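# Put a blue sponge flat on the shelf's top tier

## Task

Place one blue sponge lying flat on the upper level of the shelf. The shelf must not be shifted, any other sponges already on it must stay flat and separated from each other, and by the end neither gripper may be in contact with any sponge.

## Robot and tools

Robot: two arms, left_arm and right_arm, each with a two-finger parallel gripper and a wrist camera. left_arm sits on the +y side and right_arm on the -y side. Both bases face the table and are only very slightly turned about z. Calibrated base origins in the scene frame: left_arm (+0.028, +0.365, +0.044) m and right_arm (+0.028, -0.352, +0.027) m.

Frames: the scene frame has its origin at table-top height, halfway between the nominal bases, with +x out over the table and +z up. Arm names do not match image left and right. Everything an arm reports (end_effector_position in metres, end_effector_quat_wxyz, Hand target) and every offset you send it are in that arm's own base frame. Fixed cameras and the table are in the scene frame. The gripper's fingers point along its own +z axis and separate along its y axis. end_effector_position is the spot between the pads, roughly 1 cm short of the fingertips. Reported poses can be a few centimetres off, more at long reach. Joint friction can leave a resting gripper a centimetre or so from its command with no contact.

Row layout (used by execute_actions and move): 14 numbers, each from -1 to 1. The first 7 are left_arm: dx, dy, dz, rx, ry, rz, opening. The next 7 are right_arm in the same order. dx, dy, dz, rx, ry, rz are an offset, not a pose. They are measured from that arm's Hand target as it stood when the action or move began, along that arm's base axes. 1.0 equals 0.6 m for position or 180 degrees for rotation. rx, ry, rz form one rotation vector, and the turn is about the Hand target's position. Opening is absolute: +1 fully open (0.094 m), -1 closed. Six zeros keep an arm at its Hand target. A 0 in the opening slot is a real command (half open), so to leave a gripper alone, repeat its current command.

execute_actions(actions, cameras): actions is a list of actions. Each action is a table of 1 to 15 rows, one row per 1/30 s control step, and lasts 15 steps (0.5 s). A short table keeps its last row for the remaining steps. Every row counts from the start pose of that action, not from the previous row. A repeated offset therefore moves the arm further. An empty list just reports state and images.

move(target, speed, blend, opening_speed, blocking, cameras): a straight-line path toward the target. target is one 14-number row or a list of up to 15 rows. Every row in the list is an offset from the same Hand targets at the start of the move. speed is in m/s, range 0.002 to 2.9, default 0.25, and rotation is capped at twice that in rad/s. You can give one value or one per target. blend is in metres and rounds the corners between listed targets. opening_speed is the rate per second on the -1..1 scale, at least 0.2. Use a low value when squeezing a soft sponge. A move lasts at least 0.5 s and at most 10 s. It does not steer around obstacles or the other arm. Faster moves lag, stray and hit harder. Do not route a path close to an arm's own base. The result adds a "move:" line: done, off_target, moving, held or fault, plus limits=paced (pose clipped) or limits=held (steps withheld).

wait(seconds 0 to 10) lets time pass while arms hold their commands. stop brakes a running move. zoom_image(camera, region=[x0,y0,x1,y1]) enlarges part of a camera's latest image, at most 504x504 px. read_manual only returns licence texts. finished_scene(scene, integer 1 to 3) ends the current scene and cannot be undone.

Cameras: cam_head_left, cam_head_right, cam_left_wrist, cam_right_wrist, each 896x504. The cameras argument picks which images come back: all by default, [] for none. An unknown name voids the call.

Results: each arm's pose, Hand target (your last command after clipping), Tool commands, grip_measured (measured opening on the command scale, reading a little wide when empty), joint positions, velocities and torques. Action calls also list some per-step positions. Each control step, commanded orientation is limited to within 40 degrees of the current one. The gripper can settle short of its target. Another command, even all zeros, retries the target. If it still rests short, send the remaining distance as an offset.

Gripping: a sponge is soft, so close slowly and not far below the first-contact reading, or it will crush. To release, command an opening well above grip_measured.

Avoid: dropping or releasing a moving object, fast impacts and hard presses, and anything falling off the table, which fails the scene. Also avoid contact between the arms or grippers, which can end the scene. A gripper closing on the other arm's fingers also counts as such contact. Do not leave an arm stretched out, loaded or pushing, since motors heat up. MOTOR HOT appears at 75 °C, at 90 °C the arm folds and idles, and at 100 °C it goes limp. An arm stopped by an obstacle keeps pushing until you command it back. Do not knock the shelf or the other sponges. After placing, open the gripper and lift clear so nothing is touching.

Each tool is called after "Emit:" as name([rows], argument=value, ...), one row to a line, values as JSON.

## Session

I'll start by looking at the scene.

Emit:
execute_actions(actions=[])

Scene clock: 0.00 s.
left_arm: end_effector_position=(+0.3102, -0.1452, +0.3743) grip_measured=+1.000 end_effector_quat_wxyz=(+0.489, +0.133, +0.768, -0.392) | right_arm: end_effector_position=(+0.3785, +0.1166, +0.4235) grip_measured=+1.000 end_effector_quat_wxyz=(+0.661, -0.108, +0.741, -0.040)
Joint positions: left_arm=[-0.08 1.058 1.159 -0.397 0.745 -0.301 0.094] | right_arm=[0.462 1.188 1.318 -0.262 0.375 -0.157 0.094]
Joint velocities: within noise
Joint torques (N m): no reading
Motor temperatures (°C): left_arm=[26 28 31 25 24 27 28] | right_arm=[28 32 27 27 27 28 28]
Heat: left arm: 31 °C; right arm: 32 °C.
Hand target: left_arm +0.3047, -0.1459, +0.3923; +0.510, +0.148, +0.752, -0.391 | right_arm +0.3731, +0.1127, +0.4403; +0.677, -0.096, +0.729, -0.035
Tool commands: left_gripper/opening=+1.0 right_gripper/opening=+1.0

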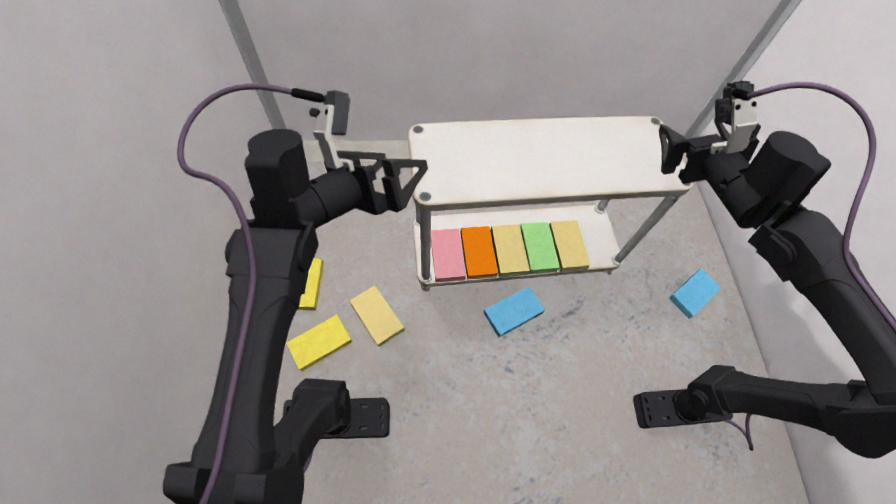

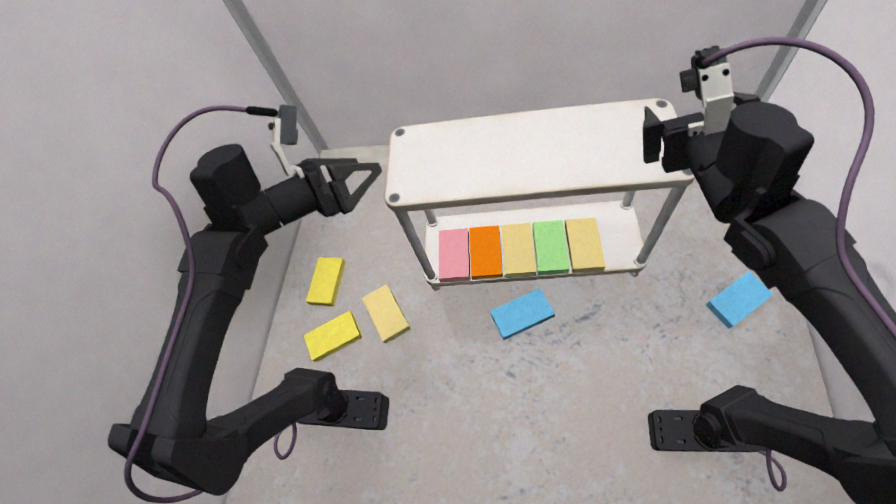

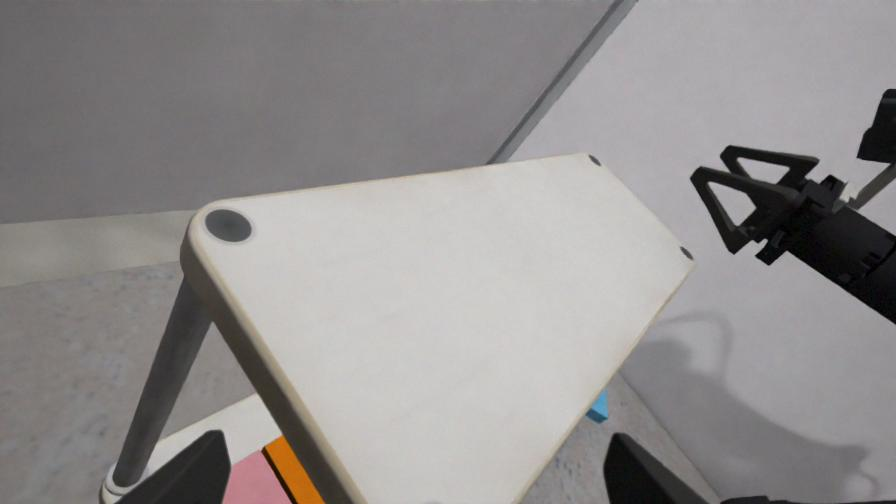

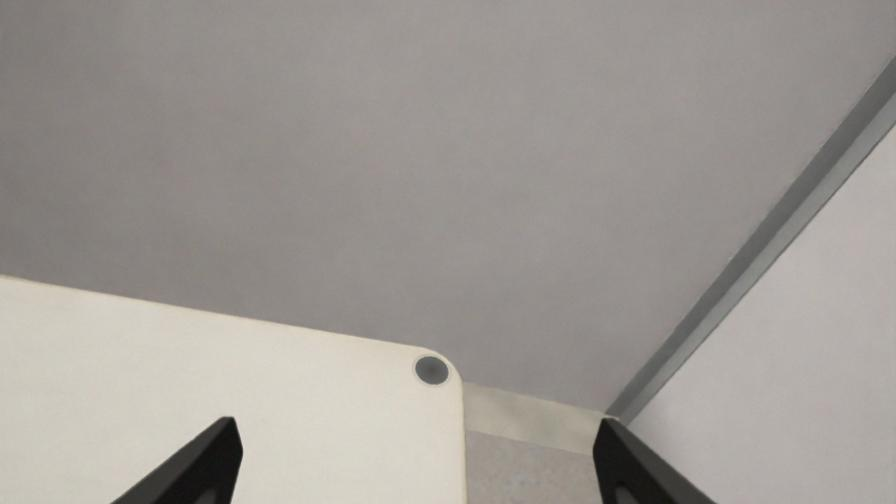

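Emit:
zoom_image(camera="cam_head_left", region=[280, 90, 760, 360])

Emit:
zoom_image(camera="cam_head_right", region=[280, 90, 760, 360])

Scaled by 1.050 from the camera's 896x504 image, which has a finer 1280x720 frame.

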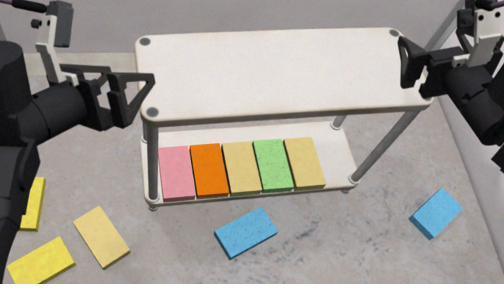

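Scaled by 1.050 from the camera's 896x504 image, which has a finer 1280x720 frame.

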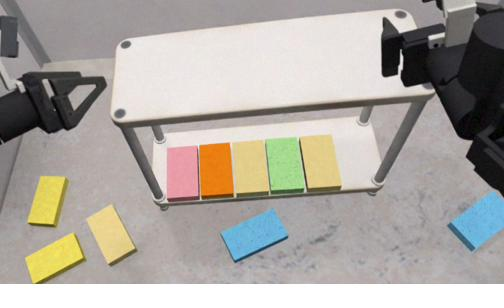

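Emit:
zoom_image(camera="cam_head_left", region=[280, 80, 480, 230])

Emit:
zoom_image(camera="cam_head_right", region=[250, 80, 450, 230])

Scaled by 2.520 from the camera's 896x504 image, which has a finer 1280x720 frame.

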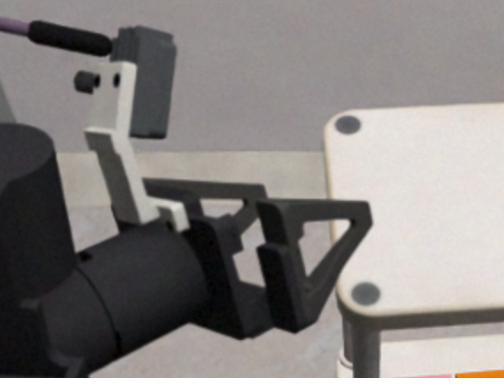

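Scaled by 2.520 from the camera's 896x504 image, which has a finer 1280x720 frame.

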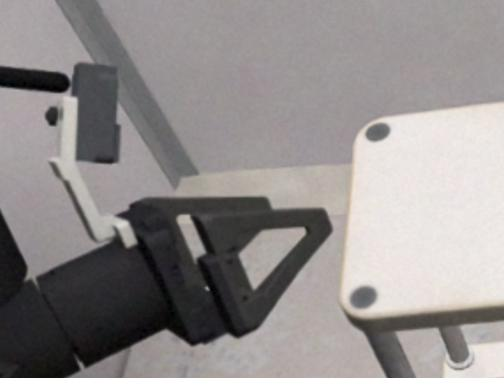

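Emit:
zoom_image(camera="cam_head_left", region=[250, 340, 450, 490])

Emit:
zoom_image(camera="cam_head_left", region=[600, 340, 800, 490])

Emit:
zoom_image(camera="cam_head_left", region=[620, 60, 820, 210])

Emit:
zoom_image(camera="cam_head_right", region=[600, 60, 800, 210])

Scaled by 2.520 from the camera's 896x504 image, which has a finer 1280x720 frame.

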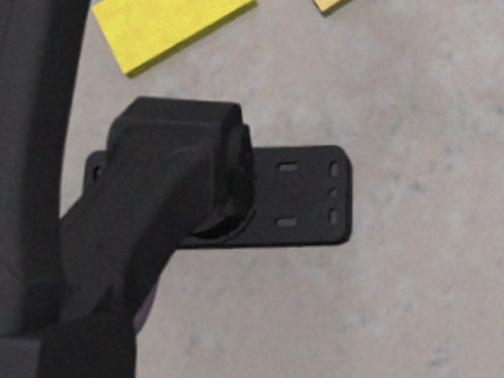

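Scaled by 2.520 from the camera's 896x504 image, which has a finer 1280x720 frame.

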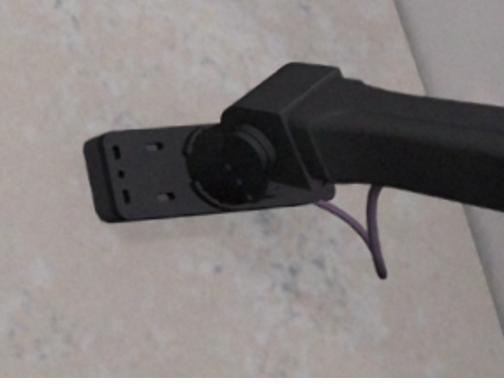

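Scaled by 2.520 from the camera's 896x504 image, which has a finer 1280x720 frame.

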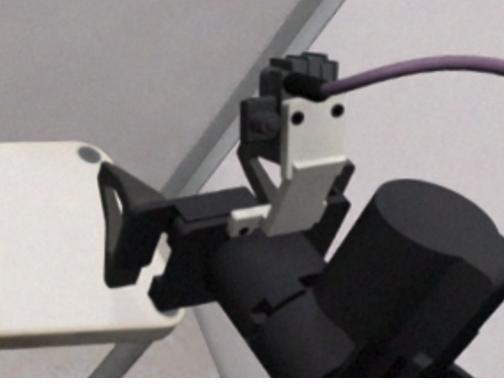

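Scaled by 2.520 from the camera's 896x504 image, which has a finer 1280x720 frame.

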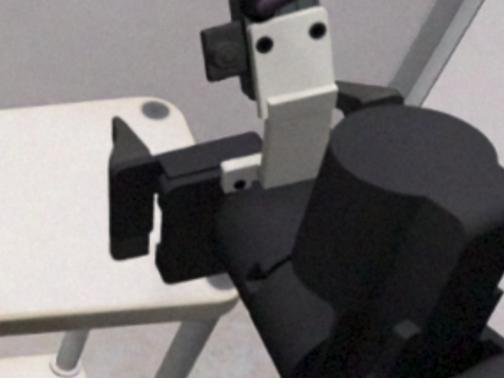

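Emit:
zoom_image(camera="cam_head_left", region=[460, 270, 580, 350])

Emit:
zoom_image(camera="cam_head_left", region=[640, 250, 760, 330])

Emit:
zoom_image(camera="cam_head_right", region=[460, 270, 580, 350])

Emit:
zoom_image(camera="cam_head_right", region=[680, 250, 800, 330])

Scaled by 4.200 from the camera's 896x504 image, which has a finer 1280x720 frame.

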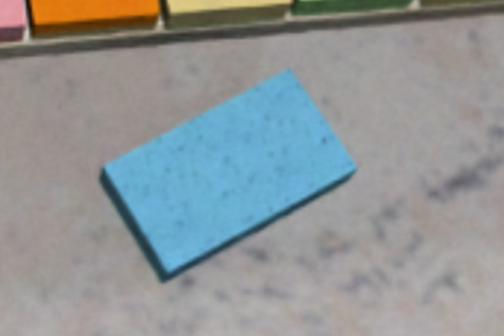

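Scaled by 4.200 from the camera's 896x504 image, which has a finer 1280x720 frame.

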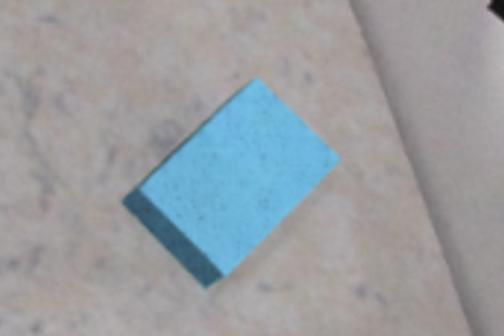

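Scaled by 4.200 from the camera's 896x504 image, which has a finer 1280x720 frame.

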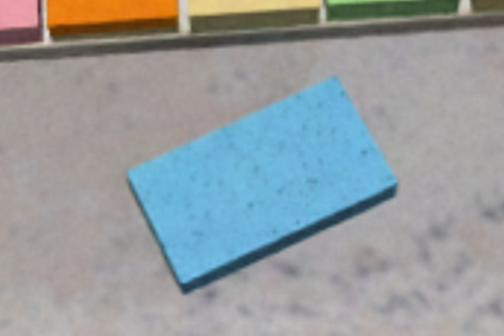

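Scaled by 4.200 from the camera's 896x504 image, which has a finer 1280x720 frame.

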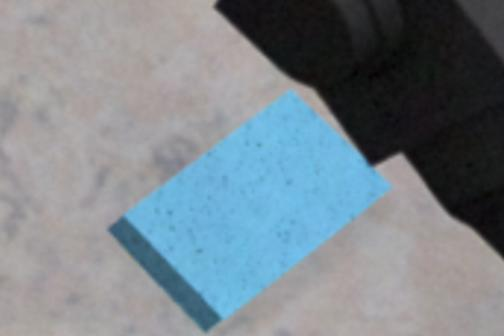

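Emit:
move([
  [-0.058, -0.007, 0.063, 0, 0, 0, 1, 0, 0, 0, 0, 0, 0, 1],
  [-0.158, -0.09, -0.037, 0.2332, -0.0018, -0.1448, 1, 0, 0, 0, 0, 0, 0, 1],
], speed=0.2, blend=0.02)

Scene clock: 20.30 s.
left_arm: end_effector_position=(+0.2151, -0.2020, +0.3567) grip_measured=+1.000 end_effector_quat_wxyz=(+0.315, +0.477, +0.795, -0.203) | right_arm: end_effector_position=(+0.3785, +0.1166, +0.4235) grip_measured=+1.000 end_effector_quat_wxyz=(+0.661, -0.108, +0.741, -0.040)
Joint positions: left_arm=[-0.522 1.305 1.785 -1.374 0.396 0.417 0.094] | right_arm=[0.462 1.188 1.318 -0.262 0.375 -0.157 0.094]
Joint velocities: within noise
Joint torques (N m): left_arm=[-0.31 -1.81 8.14 0.96 0.09 0.03] | right_arm=[-0.09 -4.51 6.74 2.2 -0.01 0.01]
Motor temperatures (°C): left_arm=[26 28 34 28 24 27 28] | right_arm=[28 33 28 33 27 28 28]
Heat: left arm: 34 °C; right arm: 33 °C.
Hand target: left_arm +0.2099, -0.1999, +0.3701; +0.327, +0.483, +0.788, -0.200 | right_arm +0.3731, +0.1127, +0.4403; +0.677, -0.096, +0.729, -0.035
Off the commanded pose: left_arm 0.015 m, 2 deg | right_arm 0.018 m, 3 deg.
move: off_target (left_arm, right_arm)

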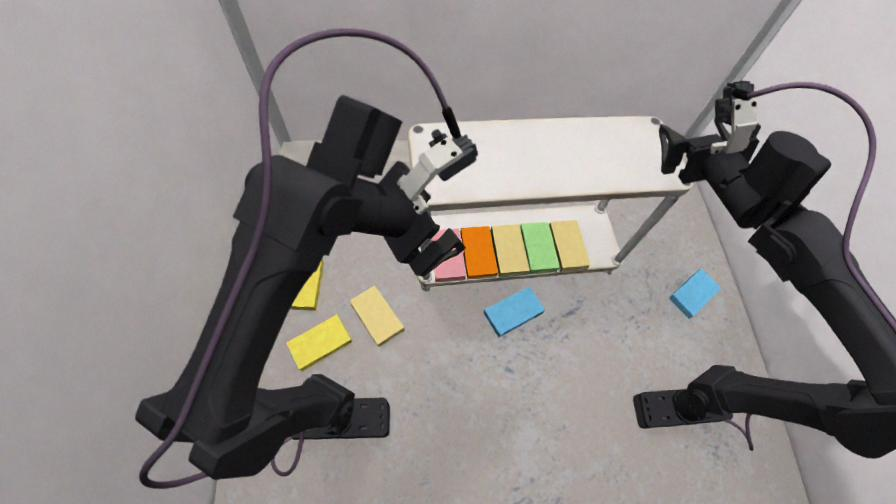

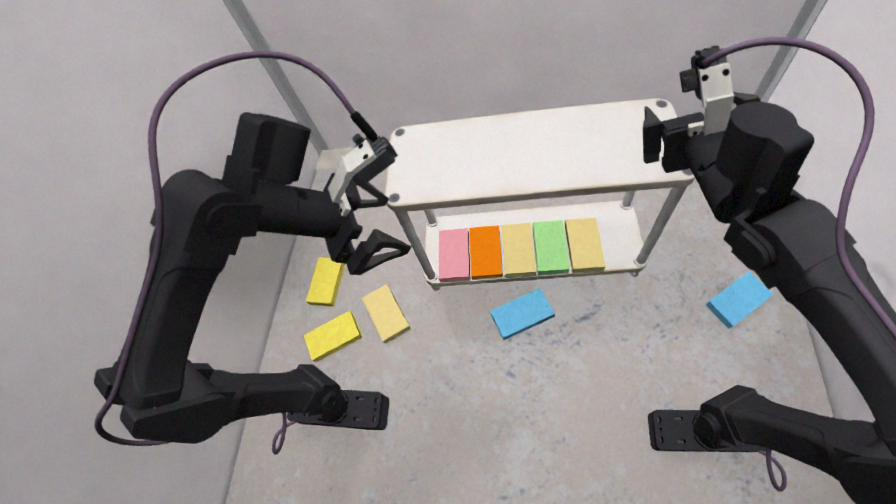

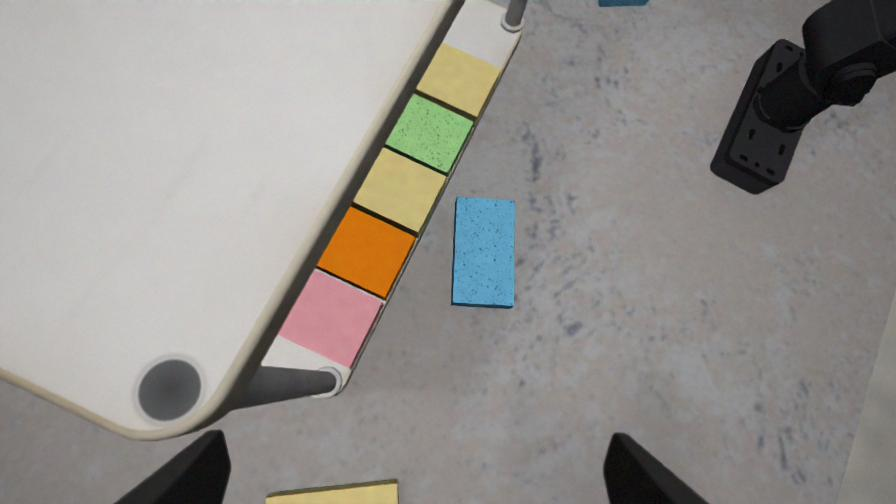

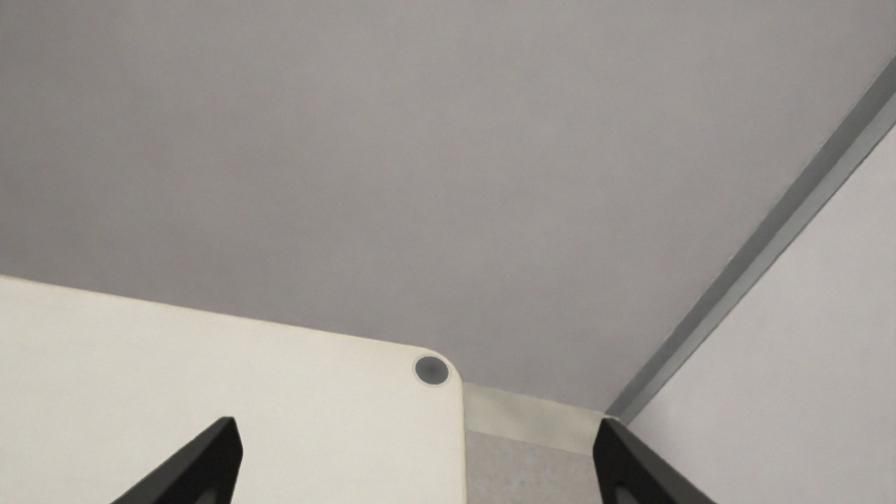

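Emit:
move([
  [-0.0582, -0.1668, -0.2668, 0, 0, 0, 1, 0, 0, 0, 0, 0, 0, 1],
  [0.0335, -0.3068, -0.4752, 0, 0, 0, 1, 0, 0, 0, 0, 0, 0, 1],
], speed=0.2, blend=0.03)

Scene clock: 24.83 s.
left_arm: end_effector_position=(+0.2216, -0.3755, +0.0734) grip_measured=+1.000 end_effector_quat_wxyz=(+0.299, +0.493, +0.795, -0.188) | right_arm: end_effector_position=(+0.3785, +0.1166, +0.4235) grip_measured=+1.000 end_effector_quat_wxyz=(+0.661, -0.108, +0.741, -0.040)
Joint positions: left_arm=[-1.012 1.688 0.949 -0.111 0.07 0.071 0.094] | right_arm=[0.462 1.188 1.318 -0.262 0.375 -0.157 0.094]
Joint velocities: within noise
Joint torques (N m): left_arm=[-0.14 -5.86 5.3 1.83 -0.06 -0.08] | right_arm=[-0.1 -4.51 6.74 2.2 -0.01 0.01]
Motor temperatures (°C): left_arm=[26 28 34 28 24 27 28] | right_arm=[28 33 28 34 27 28 28]
Heat: left arm: 34 °C; right arm: 34 °C.
Hand target: left_arm +0.2300, -0.3839, +0.0850; +0.327, +0.483, +0.788, -0.200 | right_arm +0.3731, +0.1127, +0.4403; +0.677, -0.096, +0.729, -0.035
Off the commanded pose: left_arm 0.017 m, 4 deg | right_arm 0.018 m, 3 deg.
move: off_target (left_arm, right_arm)

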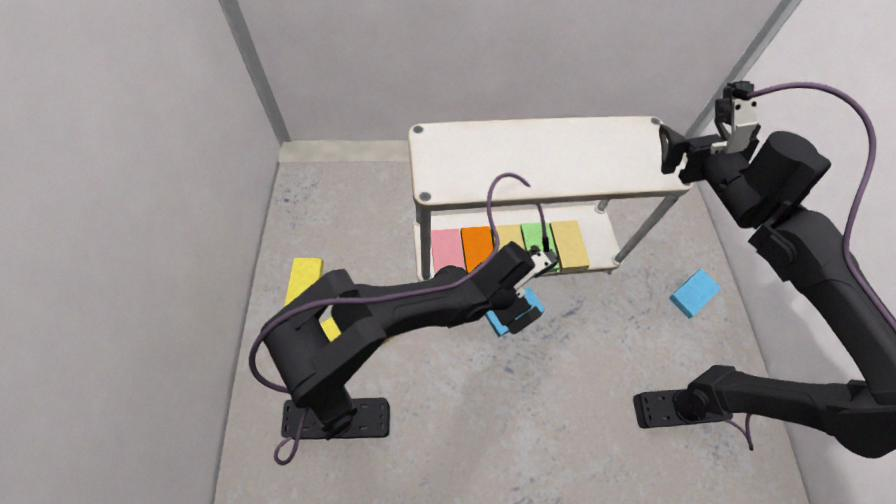

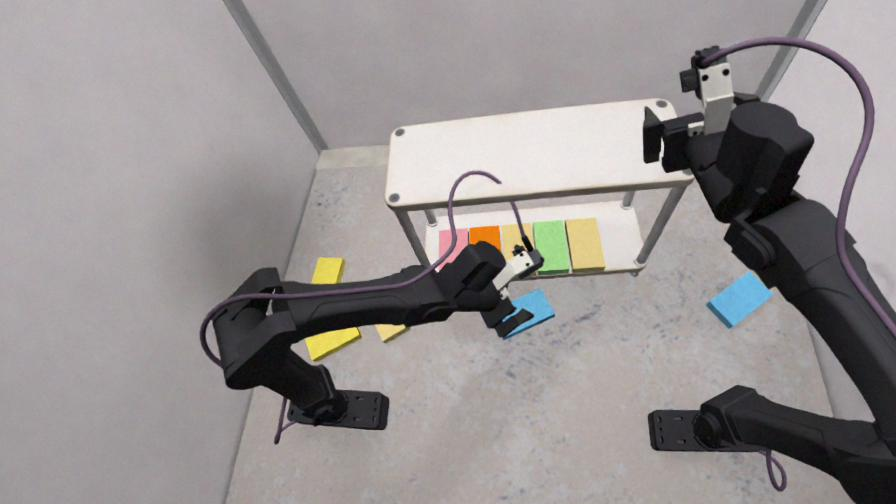

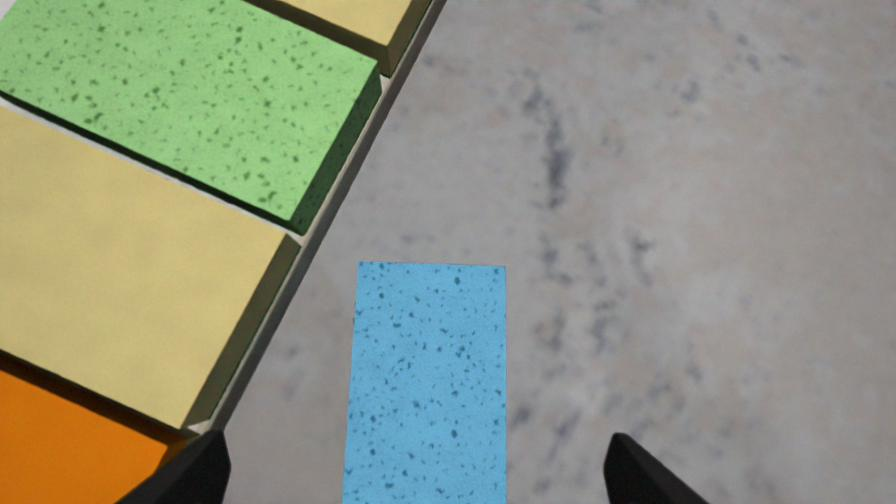

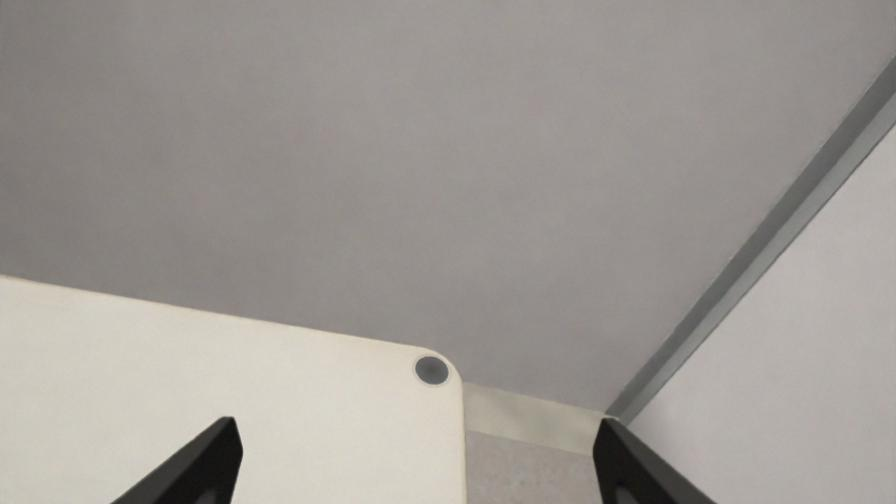

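Emit:
move(target=[0.0065, -0.0135, -0.1223, 0, 0, 0, 1, 0, 0, 0, 0, 0, 0, 1], speed=0.1, cameras=["cam_left_wrist", "cam_head_left"])

Scene clock: 28.40 s.
left_arm: end_effector_position=(+0.2291, -0.3864, +0.0050) grip_measured=+1.000 end_effector_quat_wxyz=(+0.306, +0.491, +0.793, -0.190) | right_arm: end_effector_position=(+0.3785, +0.1166, +0.4235) grip_measured=+1.000 end_effector_quat_wxyz=(+0.661, -0.108, +0.741, -0.040)
Joint positions: left_arm=[-1.012 1.9 0.871 0.192 0.067 0.071 0.094] | right_arm=[0.462 1.188 1.318 -0.262 0.375 -0.157 0.094]
Joint velocities: within noise
Joint torques (N m): left_arm=[-0.39 -6.46 3.63 1.86 -0.06 -0.08] | right_arm=[-0.09 -4.51 6.74 2.2 -0.01 0.01]
Motor temperatures (°C): left_arm=[26 29 33 29 24 27 28] | right_arm=[28 33 28 35 27 28 28]
Heat: left arm: 33 °C; right arm: 35 °C.
Hand target: left_arm +0.2339, -0.3920, +0.0116; +0.327, +0.483, +0.788, -0.200 | right_arm +0.3731, +0.1127, +0.4403; +0.677, -0.096, +0.729, -0.035
Off the commanded pose: left_arm 0.010 m, 3 deg | right_arm 0.018 m, 3 deg.
move: off_target (left_arm, right_arm)
Images, in order (width x height): cam_head_left 896x504, cam_left_wrist 896x504.

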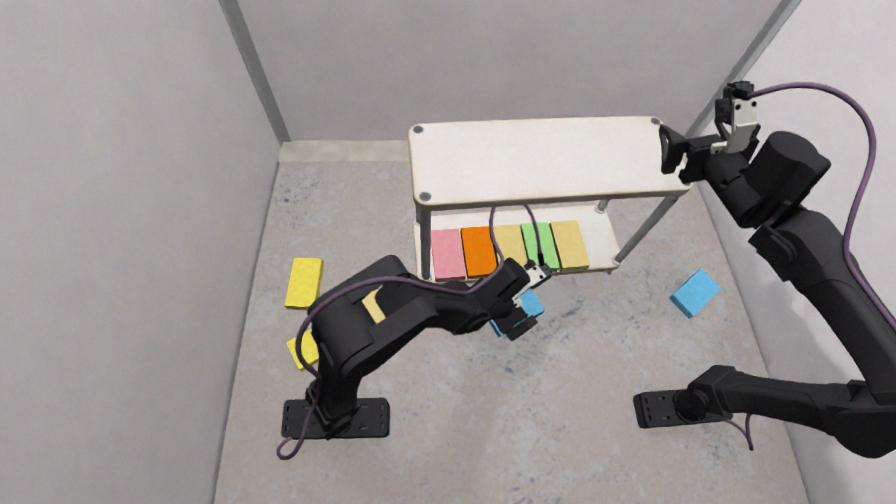

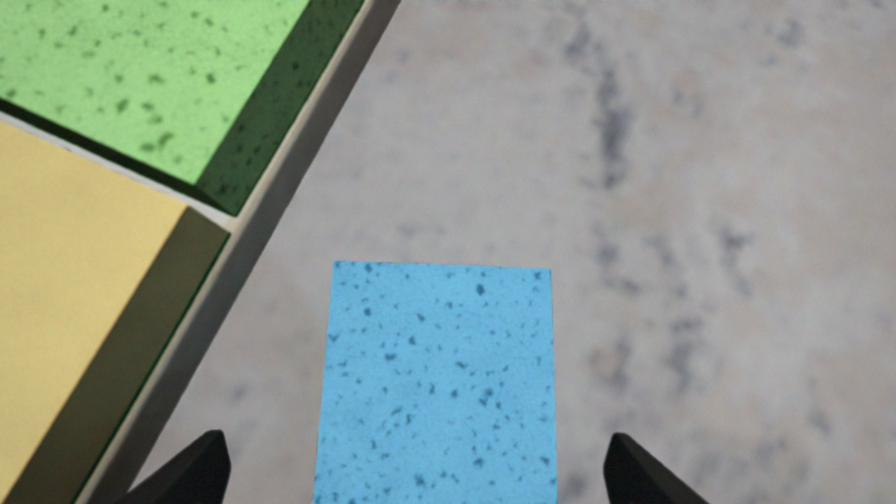

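Emit:
move(target=[-0.0103, 0.0042, -0.0458, 0, 0, 0, 1, 0, 0, 0, 0, 0, 0, 1], speed=0.05, cameras=["cam_left_wrist", "cam_head_left"])

Scene clock: 32.60 s.
left_arm: end_effector_position=(+0.2278, -0.3818, -0.0215) grip_measured=+1.000 end_effector_quat_wxyz=(+0.308, +0.487, +0.796, -0.189) | right_arm: end_effector_position=(+0.3785, +0.1166, +0.4235) grip_measured=+1.000 end_effector_quat_wxyz=(+0.661, -0.108, +0.741, -0.040)
Joint positions: left_arm=[-1.012 1.972 0.821 0.317 0.059 0.064 0.094] | right_arm=[0.462 1.188 1.318 -0.262 0.375 -0.157 0.094]
Joint velocities: within noise
Joint torques (N m): left_arm=[-0.39 -6.43 3.22 1.85 -0.07 -0.07] | right_arm=[-0.09 -4.49 6.75 2.2 -0.01 0.01]
Motor temperatures (°C): left_arm=[26 29 33 29 24 27 28] | right_arm=[28 33 28 35 27 28 28]
Heat: left arm: 33 °C; right arm: 35 °C.
Hand target: left_arm +0.2277, -0.3895, -0.0159; +0.327, +0.483, +0.788, -0.200 | right_arm +0.3731, +0.1127, +0.4403; +0.677, -0.096, +0.729, -0.035
Off the commanded pose: left_arm 0.010 m, 3 deg | right_arm 0.018 m, 3 deg.
move: off_target (left_arm, right_arm)
Images, in order (width x height): cam_head_left 896x504, cam_left_wrist 896x504.

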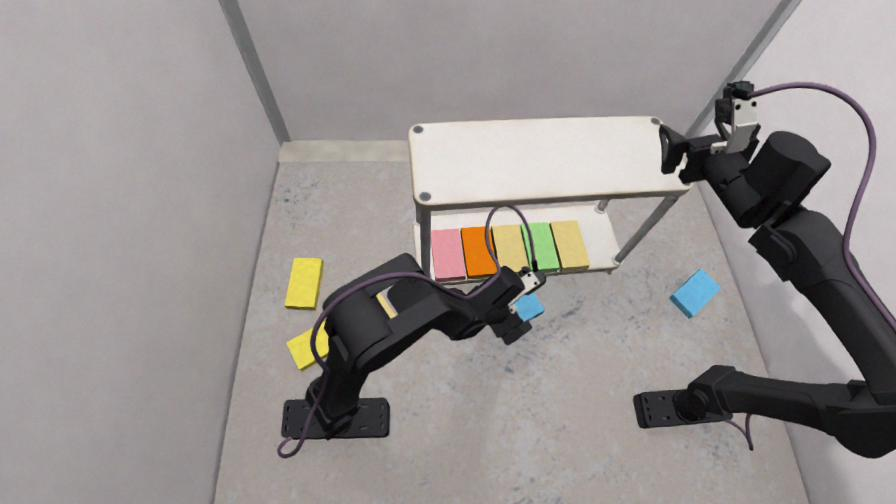

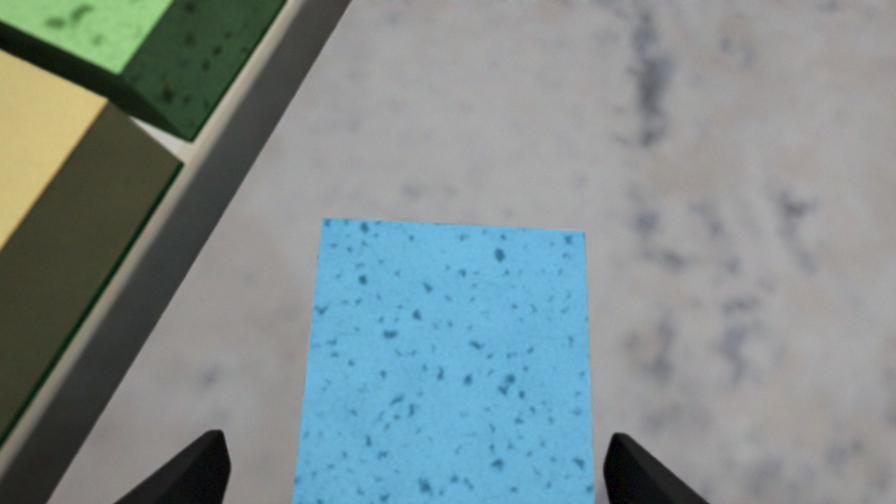

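Emit:
move(target=[-0.0100, -0.0050, 0, 0, 0, 0, 1, 0, 0, 0, 0, 0, 0, 1], speed=0.05, cameras=["cam_left_wrist"])

Scene clock: 34.23 s.
left_arm: end_effector_position=(+0.2225, -0.3854, -0.0213) grip_measured=+1.000 end_effector_quat_wxyz=(+0.308, +0.487, +0.795, -0.189) | right_arm: end_effector_position=(+0.3785, +0.1166, +0.4235) grip_measured=+1.000 end_effector_quat_wxyz=(+0.661, -0.108, +0.741, -0.040)
Joint positions: left_arm=[-1.031 1.972 0.821 0.318 0.045 0.05 0.094] | right_arm=[0.462 1.188 1.318 -0.262 0.375 -0.157 0.094]
Joint velocities: within noise
Joint torques (N m): left_arm=[-0.38 -6.48 2.99 1.87 -0.1 -0.07] | right_arm=[-0.1 -4.51 6.75 2.2 -0.01 0.01]
Motor temperatures (°C): left_arm=[26 29 33 29 24 27 28] | right_arm=[28 33 29 35 27 28 28]
Heat: left arm: 33 °C; right arm: 35 °C.
Hand target: left_arm +0.2217, -0.3925, -0.0159; +0.327, +0.483, +0.788, -0.200 | right_arm +0.3731, +0.1127, +0.4403; +0.677, -0.096, +0.729, -0.035
Off the commanded pose: left_arm 0.009 m, 3 deg | right_arm 0.018 m, 3 deg.
move: off_target (left_arm, right_arm)
Images, in order (width x height): cam_left_wrist 896x504.

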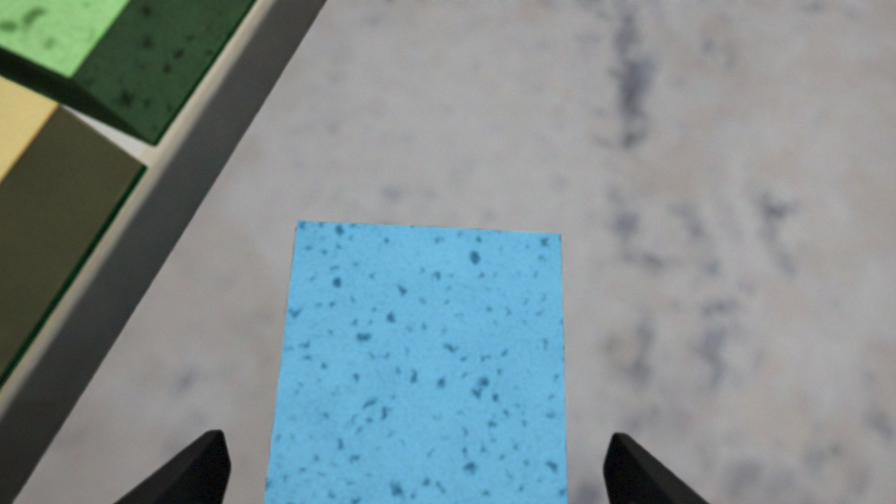

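Emit:
move(target=[0, 0, 0, 0, 0, 0, 0.32, 0, 0, 0, 0, 0, 0, 1], speed=0.05, opening_speed=0.4, cameras=["cam_left_wrist"])

Scene clock: 37.00 s.
left_arm: end_effector_position=(+0.2231, -0.3859, -0.0206) grip_measured=+0.336 end_effector_quat_wxyz=(+0.310, +0.486, +0.795, -0.189) | right_arm: end_effector_position=(+0.3785, +0.1166, +0.4235) grip_measured=+1.000 end_effector_quat_wxyz=(+0.661, -0.108, +0.741, -0.040)
Joint positions: left_arm=[-1.031 1.972 0.821 0.323 0.044 0.048 0.063] | right_arm=[0.462 1.188 1.318 -0.262 0.375 -0.157 0.094]
Joint velocities: within noise
Joint torques (N m): left_arm=[-0.39 -6.54 2.99 1.83 -0.08 -0.06] | right_arm=[-0.1 -4.51 6.75 2.2 -0.01 0.02]
Motor temperatures (°C): left_arm=[26 29 33 30 24 27 28] | right_arm=[28 33 29 36 27 28 28]
Heat: left arm: 33 °C; right arm: 36 °C.
Hand target: left_arm +0.2217, -0.3925, -0.0159; +0.327, +0.483, +0.788, -0.200 | right_arm +0.3731, +0.1127, +0.4403; +0.677, -0.096, +0.729, -0.035
Off the commanded pose: left_arm 0.008 m, 2 deg | right_arm 0.018 m, 3 deg.
move: off_target (right_arm)
Images, in order (width x height): cam_left_wrist 896x504.

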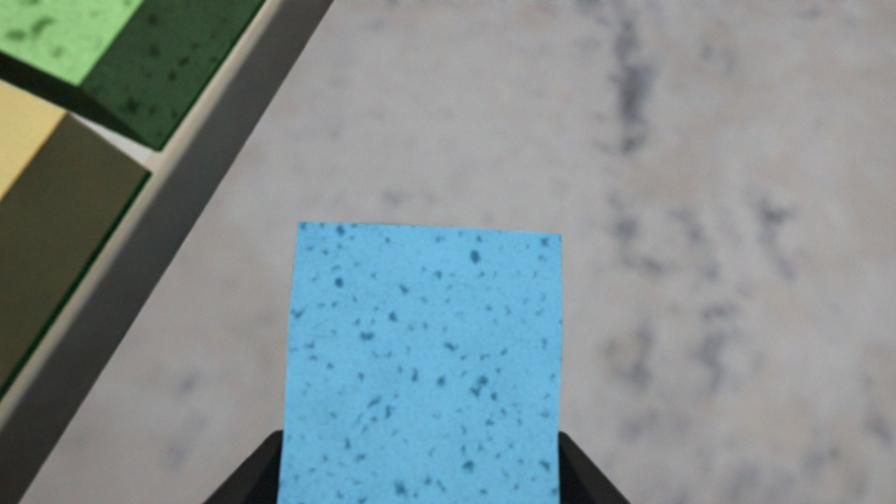

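Emit:
move(target=[0, 0, 0, 0, 0, 0, 0.22, 0, 0, 0, 0, 0, 0, 1], speed=0.05, opening_speed=0.4, cameras=["cam_left_wrist"])

Scene clock: 38.17 s.
left_arm: end_effector_position=(+0.2231, -0.3859, -0.0206) grip_measured=+0.332 end_effector_quat_wxyz=(+0.310, +0.485, +0.795, -0.189) | right_arm: end_effector_position=(+0.3785, +0.1166, +0.4235) grip_measured=+1.000 end_effector_quat_wxyz=(+0.661, -0.108, +0.741, -0.040)
Joint positions: left_arm=[-1.031 1.972 0.821 0.323 0.044 0.047 0.063] | right_arm=[0.462 1.188 1.318 -0.262 0.375 -0.157 0.094]
Joint velocities: within noise
Joint torques (N m): left_arm=[-0.39 -6.48 2.97 1.82 -0.08 -0.07] | right_arm=[-0.09 -4.51 6.75 2.2 -0.01 0.01]
Motor temperatures (°C): left_arm=[26 29 32 30 24 27 28] | right_arm=[28 33 29 36 27 28 28]
Heat: left arm: 32 °C; right arm: 36 °C.
Hand target: left_arm +0.2217, -0.3925, -0.0159; +0.327, +0.483, +0.788, -0.200 | right_arm +0.3731, +0.1127, +0.4403; +0.677, -0.096, +0.729, -0.035
Off the commanded pose: left_arm 0.008 m, 2 deg | right_arm 0.018 m, 3 deg.
move: off_target (right_arm)
Images, in order (width x height): cam_left_wrist 896x504.

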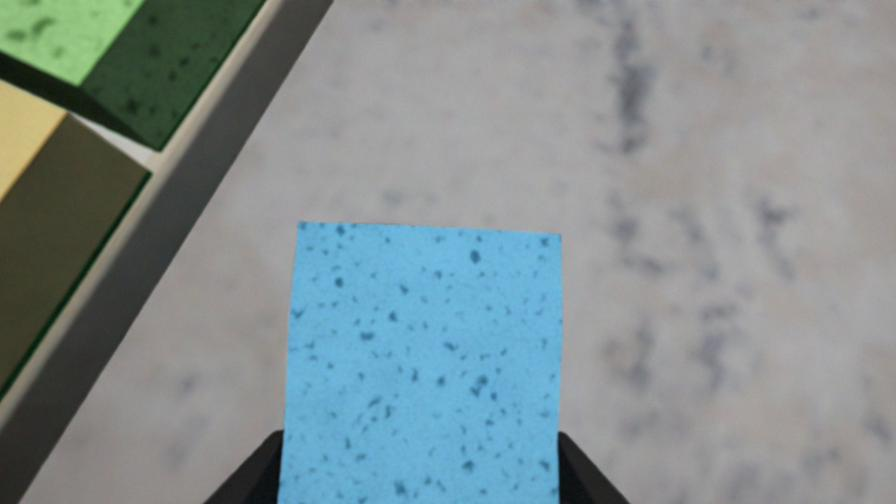

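Emit:
move([
  [0, 0, 0, 0, 0, 0, 0.75, 0, 0, 0, 0, 0, 0, 1],
  [0, 0, 0.003, -0.0446, -0.0227, 0, 0.75, 0, 0, 0, 0, 0, 0, 1],
], speed=0.1, cameras=["cam_left_wrist"])

Scene clock: 44.73 s.
left_arm: end_effector_position=(+0.2226, -0.3851, -0.0217) grip_measured=+0.748 end_effector_quat_wxyz=(+0.369, +0.468, +0.771, -0.222) | right_arm: end_effector_position=(+0.3785, +0.1166, +0.4235) grip_measured=+1.000 end_effector_quat_wxyz=(+0.661, -0.108, +0.741, -0.040)
Joint positions: left_arm=[-1.031 2.014 0.693 0.64 0.044 0.039 0.082] | right_arm=[0.462 1.188 1.318 -0.262 0.375 -0.157 0.094]
Joint velocities: within noise
Joint torques (N m): left_arm=[-0.14 -5.97 2.65 2.05 0.01 -0.08] | right_arm=[-0.09 -4.51 6.74 2.2 -0.01 0.01]
Motor temperatures (°C): left_arm=[26 29 32 30 24 27 28] | right_arm=[28 33 29 37 27 28 28]
Heat: left arm: 32 °C; right arm: 37 °C.
Hand target: left_arm +0.2217, -0.3925, -0.0141; +0.388, +0.465, +0.759, -0.238 | right_arm +0.3731, +0.1127, +0.4403; +0.677, -0.096, +0.729, -0.035
Off the commanded pose: left_arm 0.011 m, 3 deg | right_arm 0.018 m, 3 deg.
move: off_target (left_arm, right_arm)
Images, in order (width x height): cam_left_wrist 896x504.

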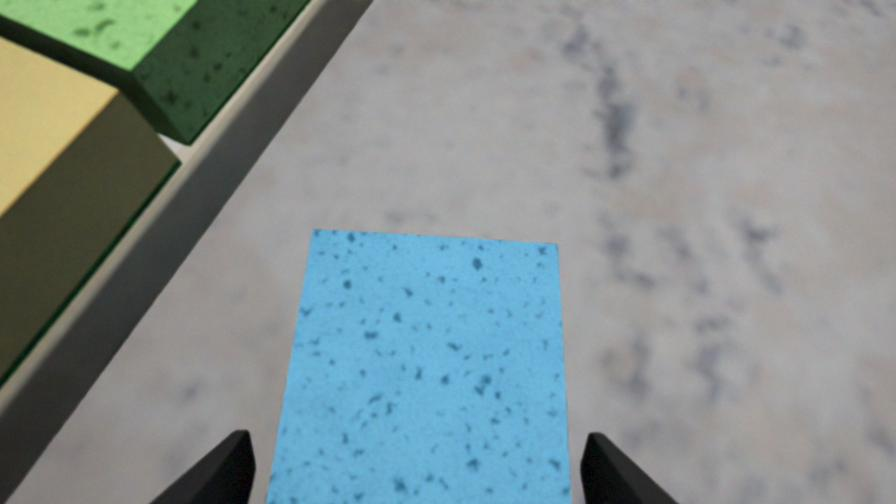

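Emit:
move([
  [0, 0, 0, 0, 0, 0, 0.2, 0, 0, 0, 0, 0, 0, 1],
  [-0.02, 0.005, 0.06, 0, 0, 0, 0.2, 0, 0, 0, 0, 0, 0, 1],
], speed=0.1, opening_speed=0.5, cameras=["cam_left_wrist", "cam_head_left"])

Scene clock: 48.40 s.
left_arm: end_effector_position=(+0.2160, -0.3914, +0.0161) grip_measured=+0.339 end_effector_quat_wxyz=(+0.392, +0.465, +0.758, -0.236) | right_arm: end_effector_position=(+0.3785, +0.1166, +0.4235) grip_measured=+1.000 end_effector_quat_wxyz=(+0.661, -0.108, +0.741, -0.040)
Joint positions: left_arm=[-1.058 1.891 0.677 0.593 0.028 0.029 0.063] | right_arm=[0.462 1.188 1.318 -0.262 0.375 -0.157 0.094]
Joint velocities: within noise
Joint torques (N m): left_arm=[-0.42 -8.43 3.19 1.24 -0.09 -0.08] | right_arm=[-0.09 -4.51 6.75 2.2 -0.01 0.01]
Motor temperatures (°C): left_arm=[26 30 32 30 24 27 28] | right_arm=[28 33 29 37 27 28 28]
Heat: left arm: 32 °C; right arm: 37 °C.
Hand target: left_arm +0.2097, -0.3895, +0.0219; +0.388, +0.465, +0.759, -0.238 | right_arm +0.3731, +0.1127, +0.4403; +0.677, -0.096, +0.729, -0.035
Off the commanded pose: left_arm 0.009 m, 1 deg | right_arm 0.018 m, 3 deg.
move: off_target (right_arm)
Images, in order (width x height): cam_head_left 896x504, cam_left_wrist 896x504.

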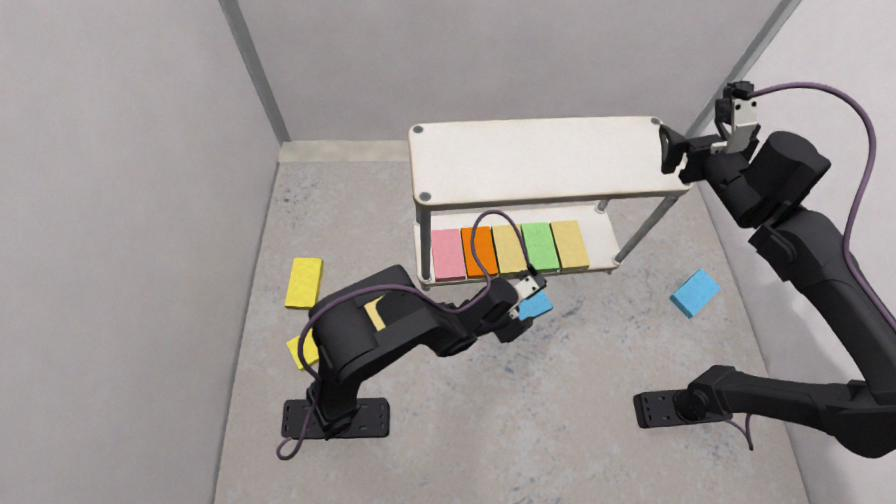

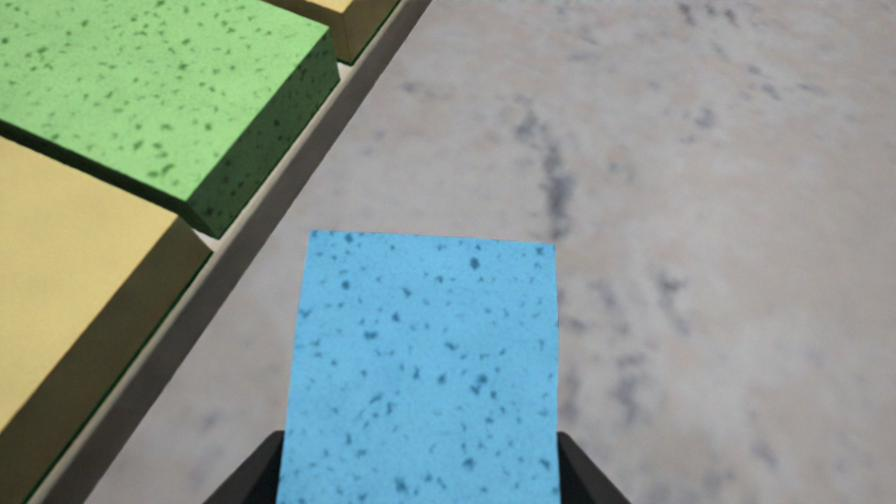

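Emit:
move([
  [-0.0745, 0.0492, 0.3802, 0, 0, 0, 0.2, 0, 0, 0, 0, 0, 0, 1],
  [-0.0328, 0.0992, 0.6302, 0, 0, 0, 0.2, 0, 0, 0, 0, 0, 0, 1],
], speed=0.2, blend=0.03, cameras=["cam_left_wrist", "cam_head_left", "cam_head_right"])

Scene clock: 51.93 s.
left_arm: end_effector_position=(+0.1951, -0.3345, +0.3831) grip_measured=+0.339 end_effector_quat_wxyz=(+0.380, +0.461, +0.768, -0.229) | right_arm: end_effector_position=(+0.3785, +0.1166, +0.4235) grip_measured=+1.000 end_effector_quat_wxyz=(+0.661, -0.108, +0.741, -0.040)
Joint positions: left_arm=[-1.024 1.455 1.868 -1.065 0.047 0.035 0.063] | right_arm=[0.462 1.188 1.318 -0.262 0.375 -0.157 0.094]
Joint velocities: within noise
Joint torques (N m): left_arm=[0.46 -3.62 9.02 1.2 0.12 0.04] | right_arm=[-0.1 -4.51 6.75 2.2 -0.01 0.02]
Motor temperatures (°C): left_arm=[26 30 33 30 24 27 28] | right_arm=[28 33 29 37 27 28 28]
Heat: left arm: 33 °C; right arm: 37 °C.
Hand target: left_arm +0.1900, -0.3300, +0.4001; +0.388, +0.465, +0.759, -0.238 | right_arm +0.3731, +0.1127, +0.4403; +0.677, -0.096, +0.729, -0.035
Off the commanded pose: left_arm 0.018 m, 2 deg | right_arm 0.018 m, 3 deg.
move: off_target (left_arm, right_arm)
Images, in order (width x height): cam_head_left 896x504, cam_head_right 896x504, cam_left_wrist 896x504.

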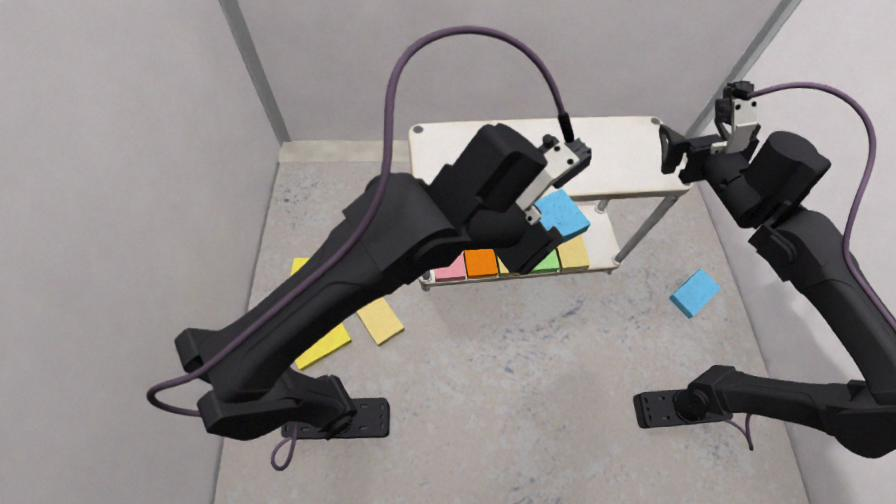

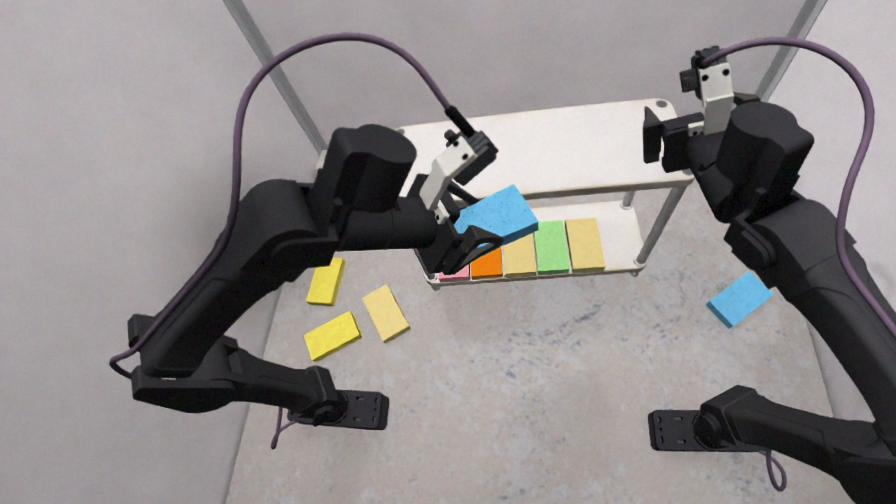

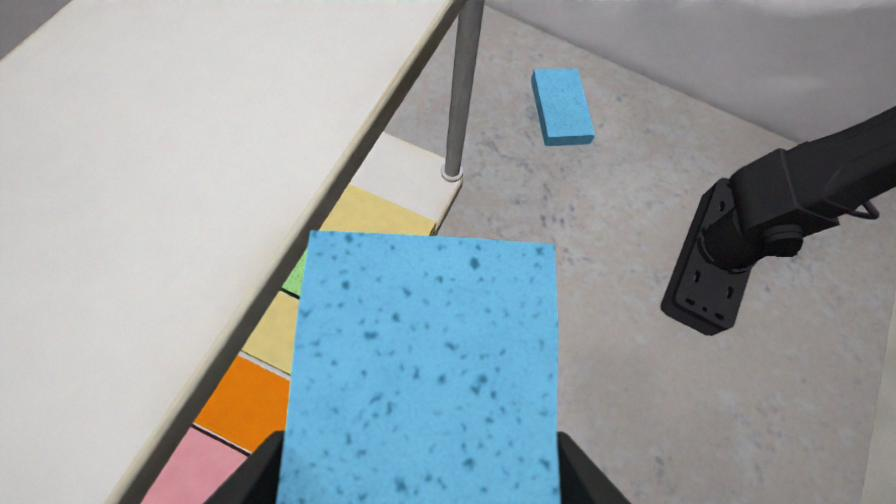

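Emit:
zoom_image(camera="cam_left_wrist", region=[60, 0, 564, 504])

Scaled by 1.000.

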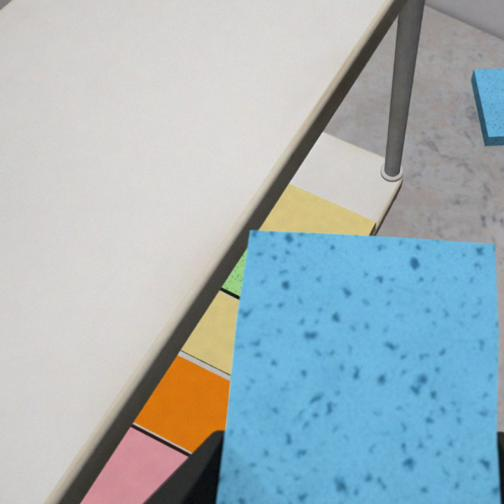

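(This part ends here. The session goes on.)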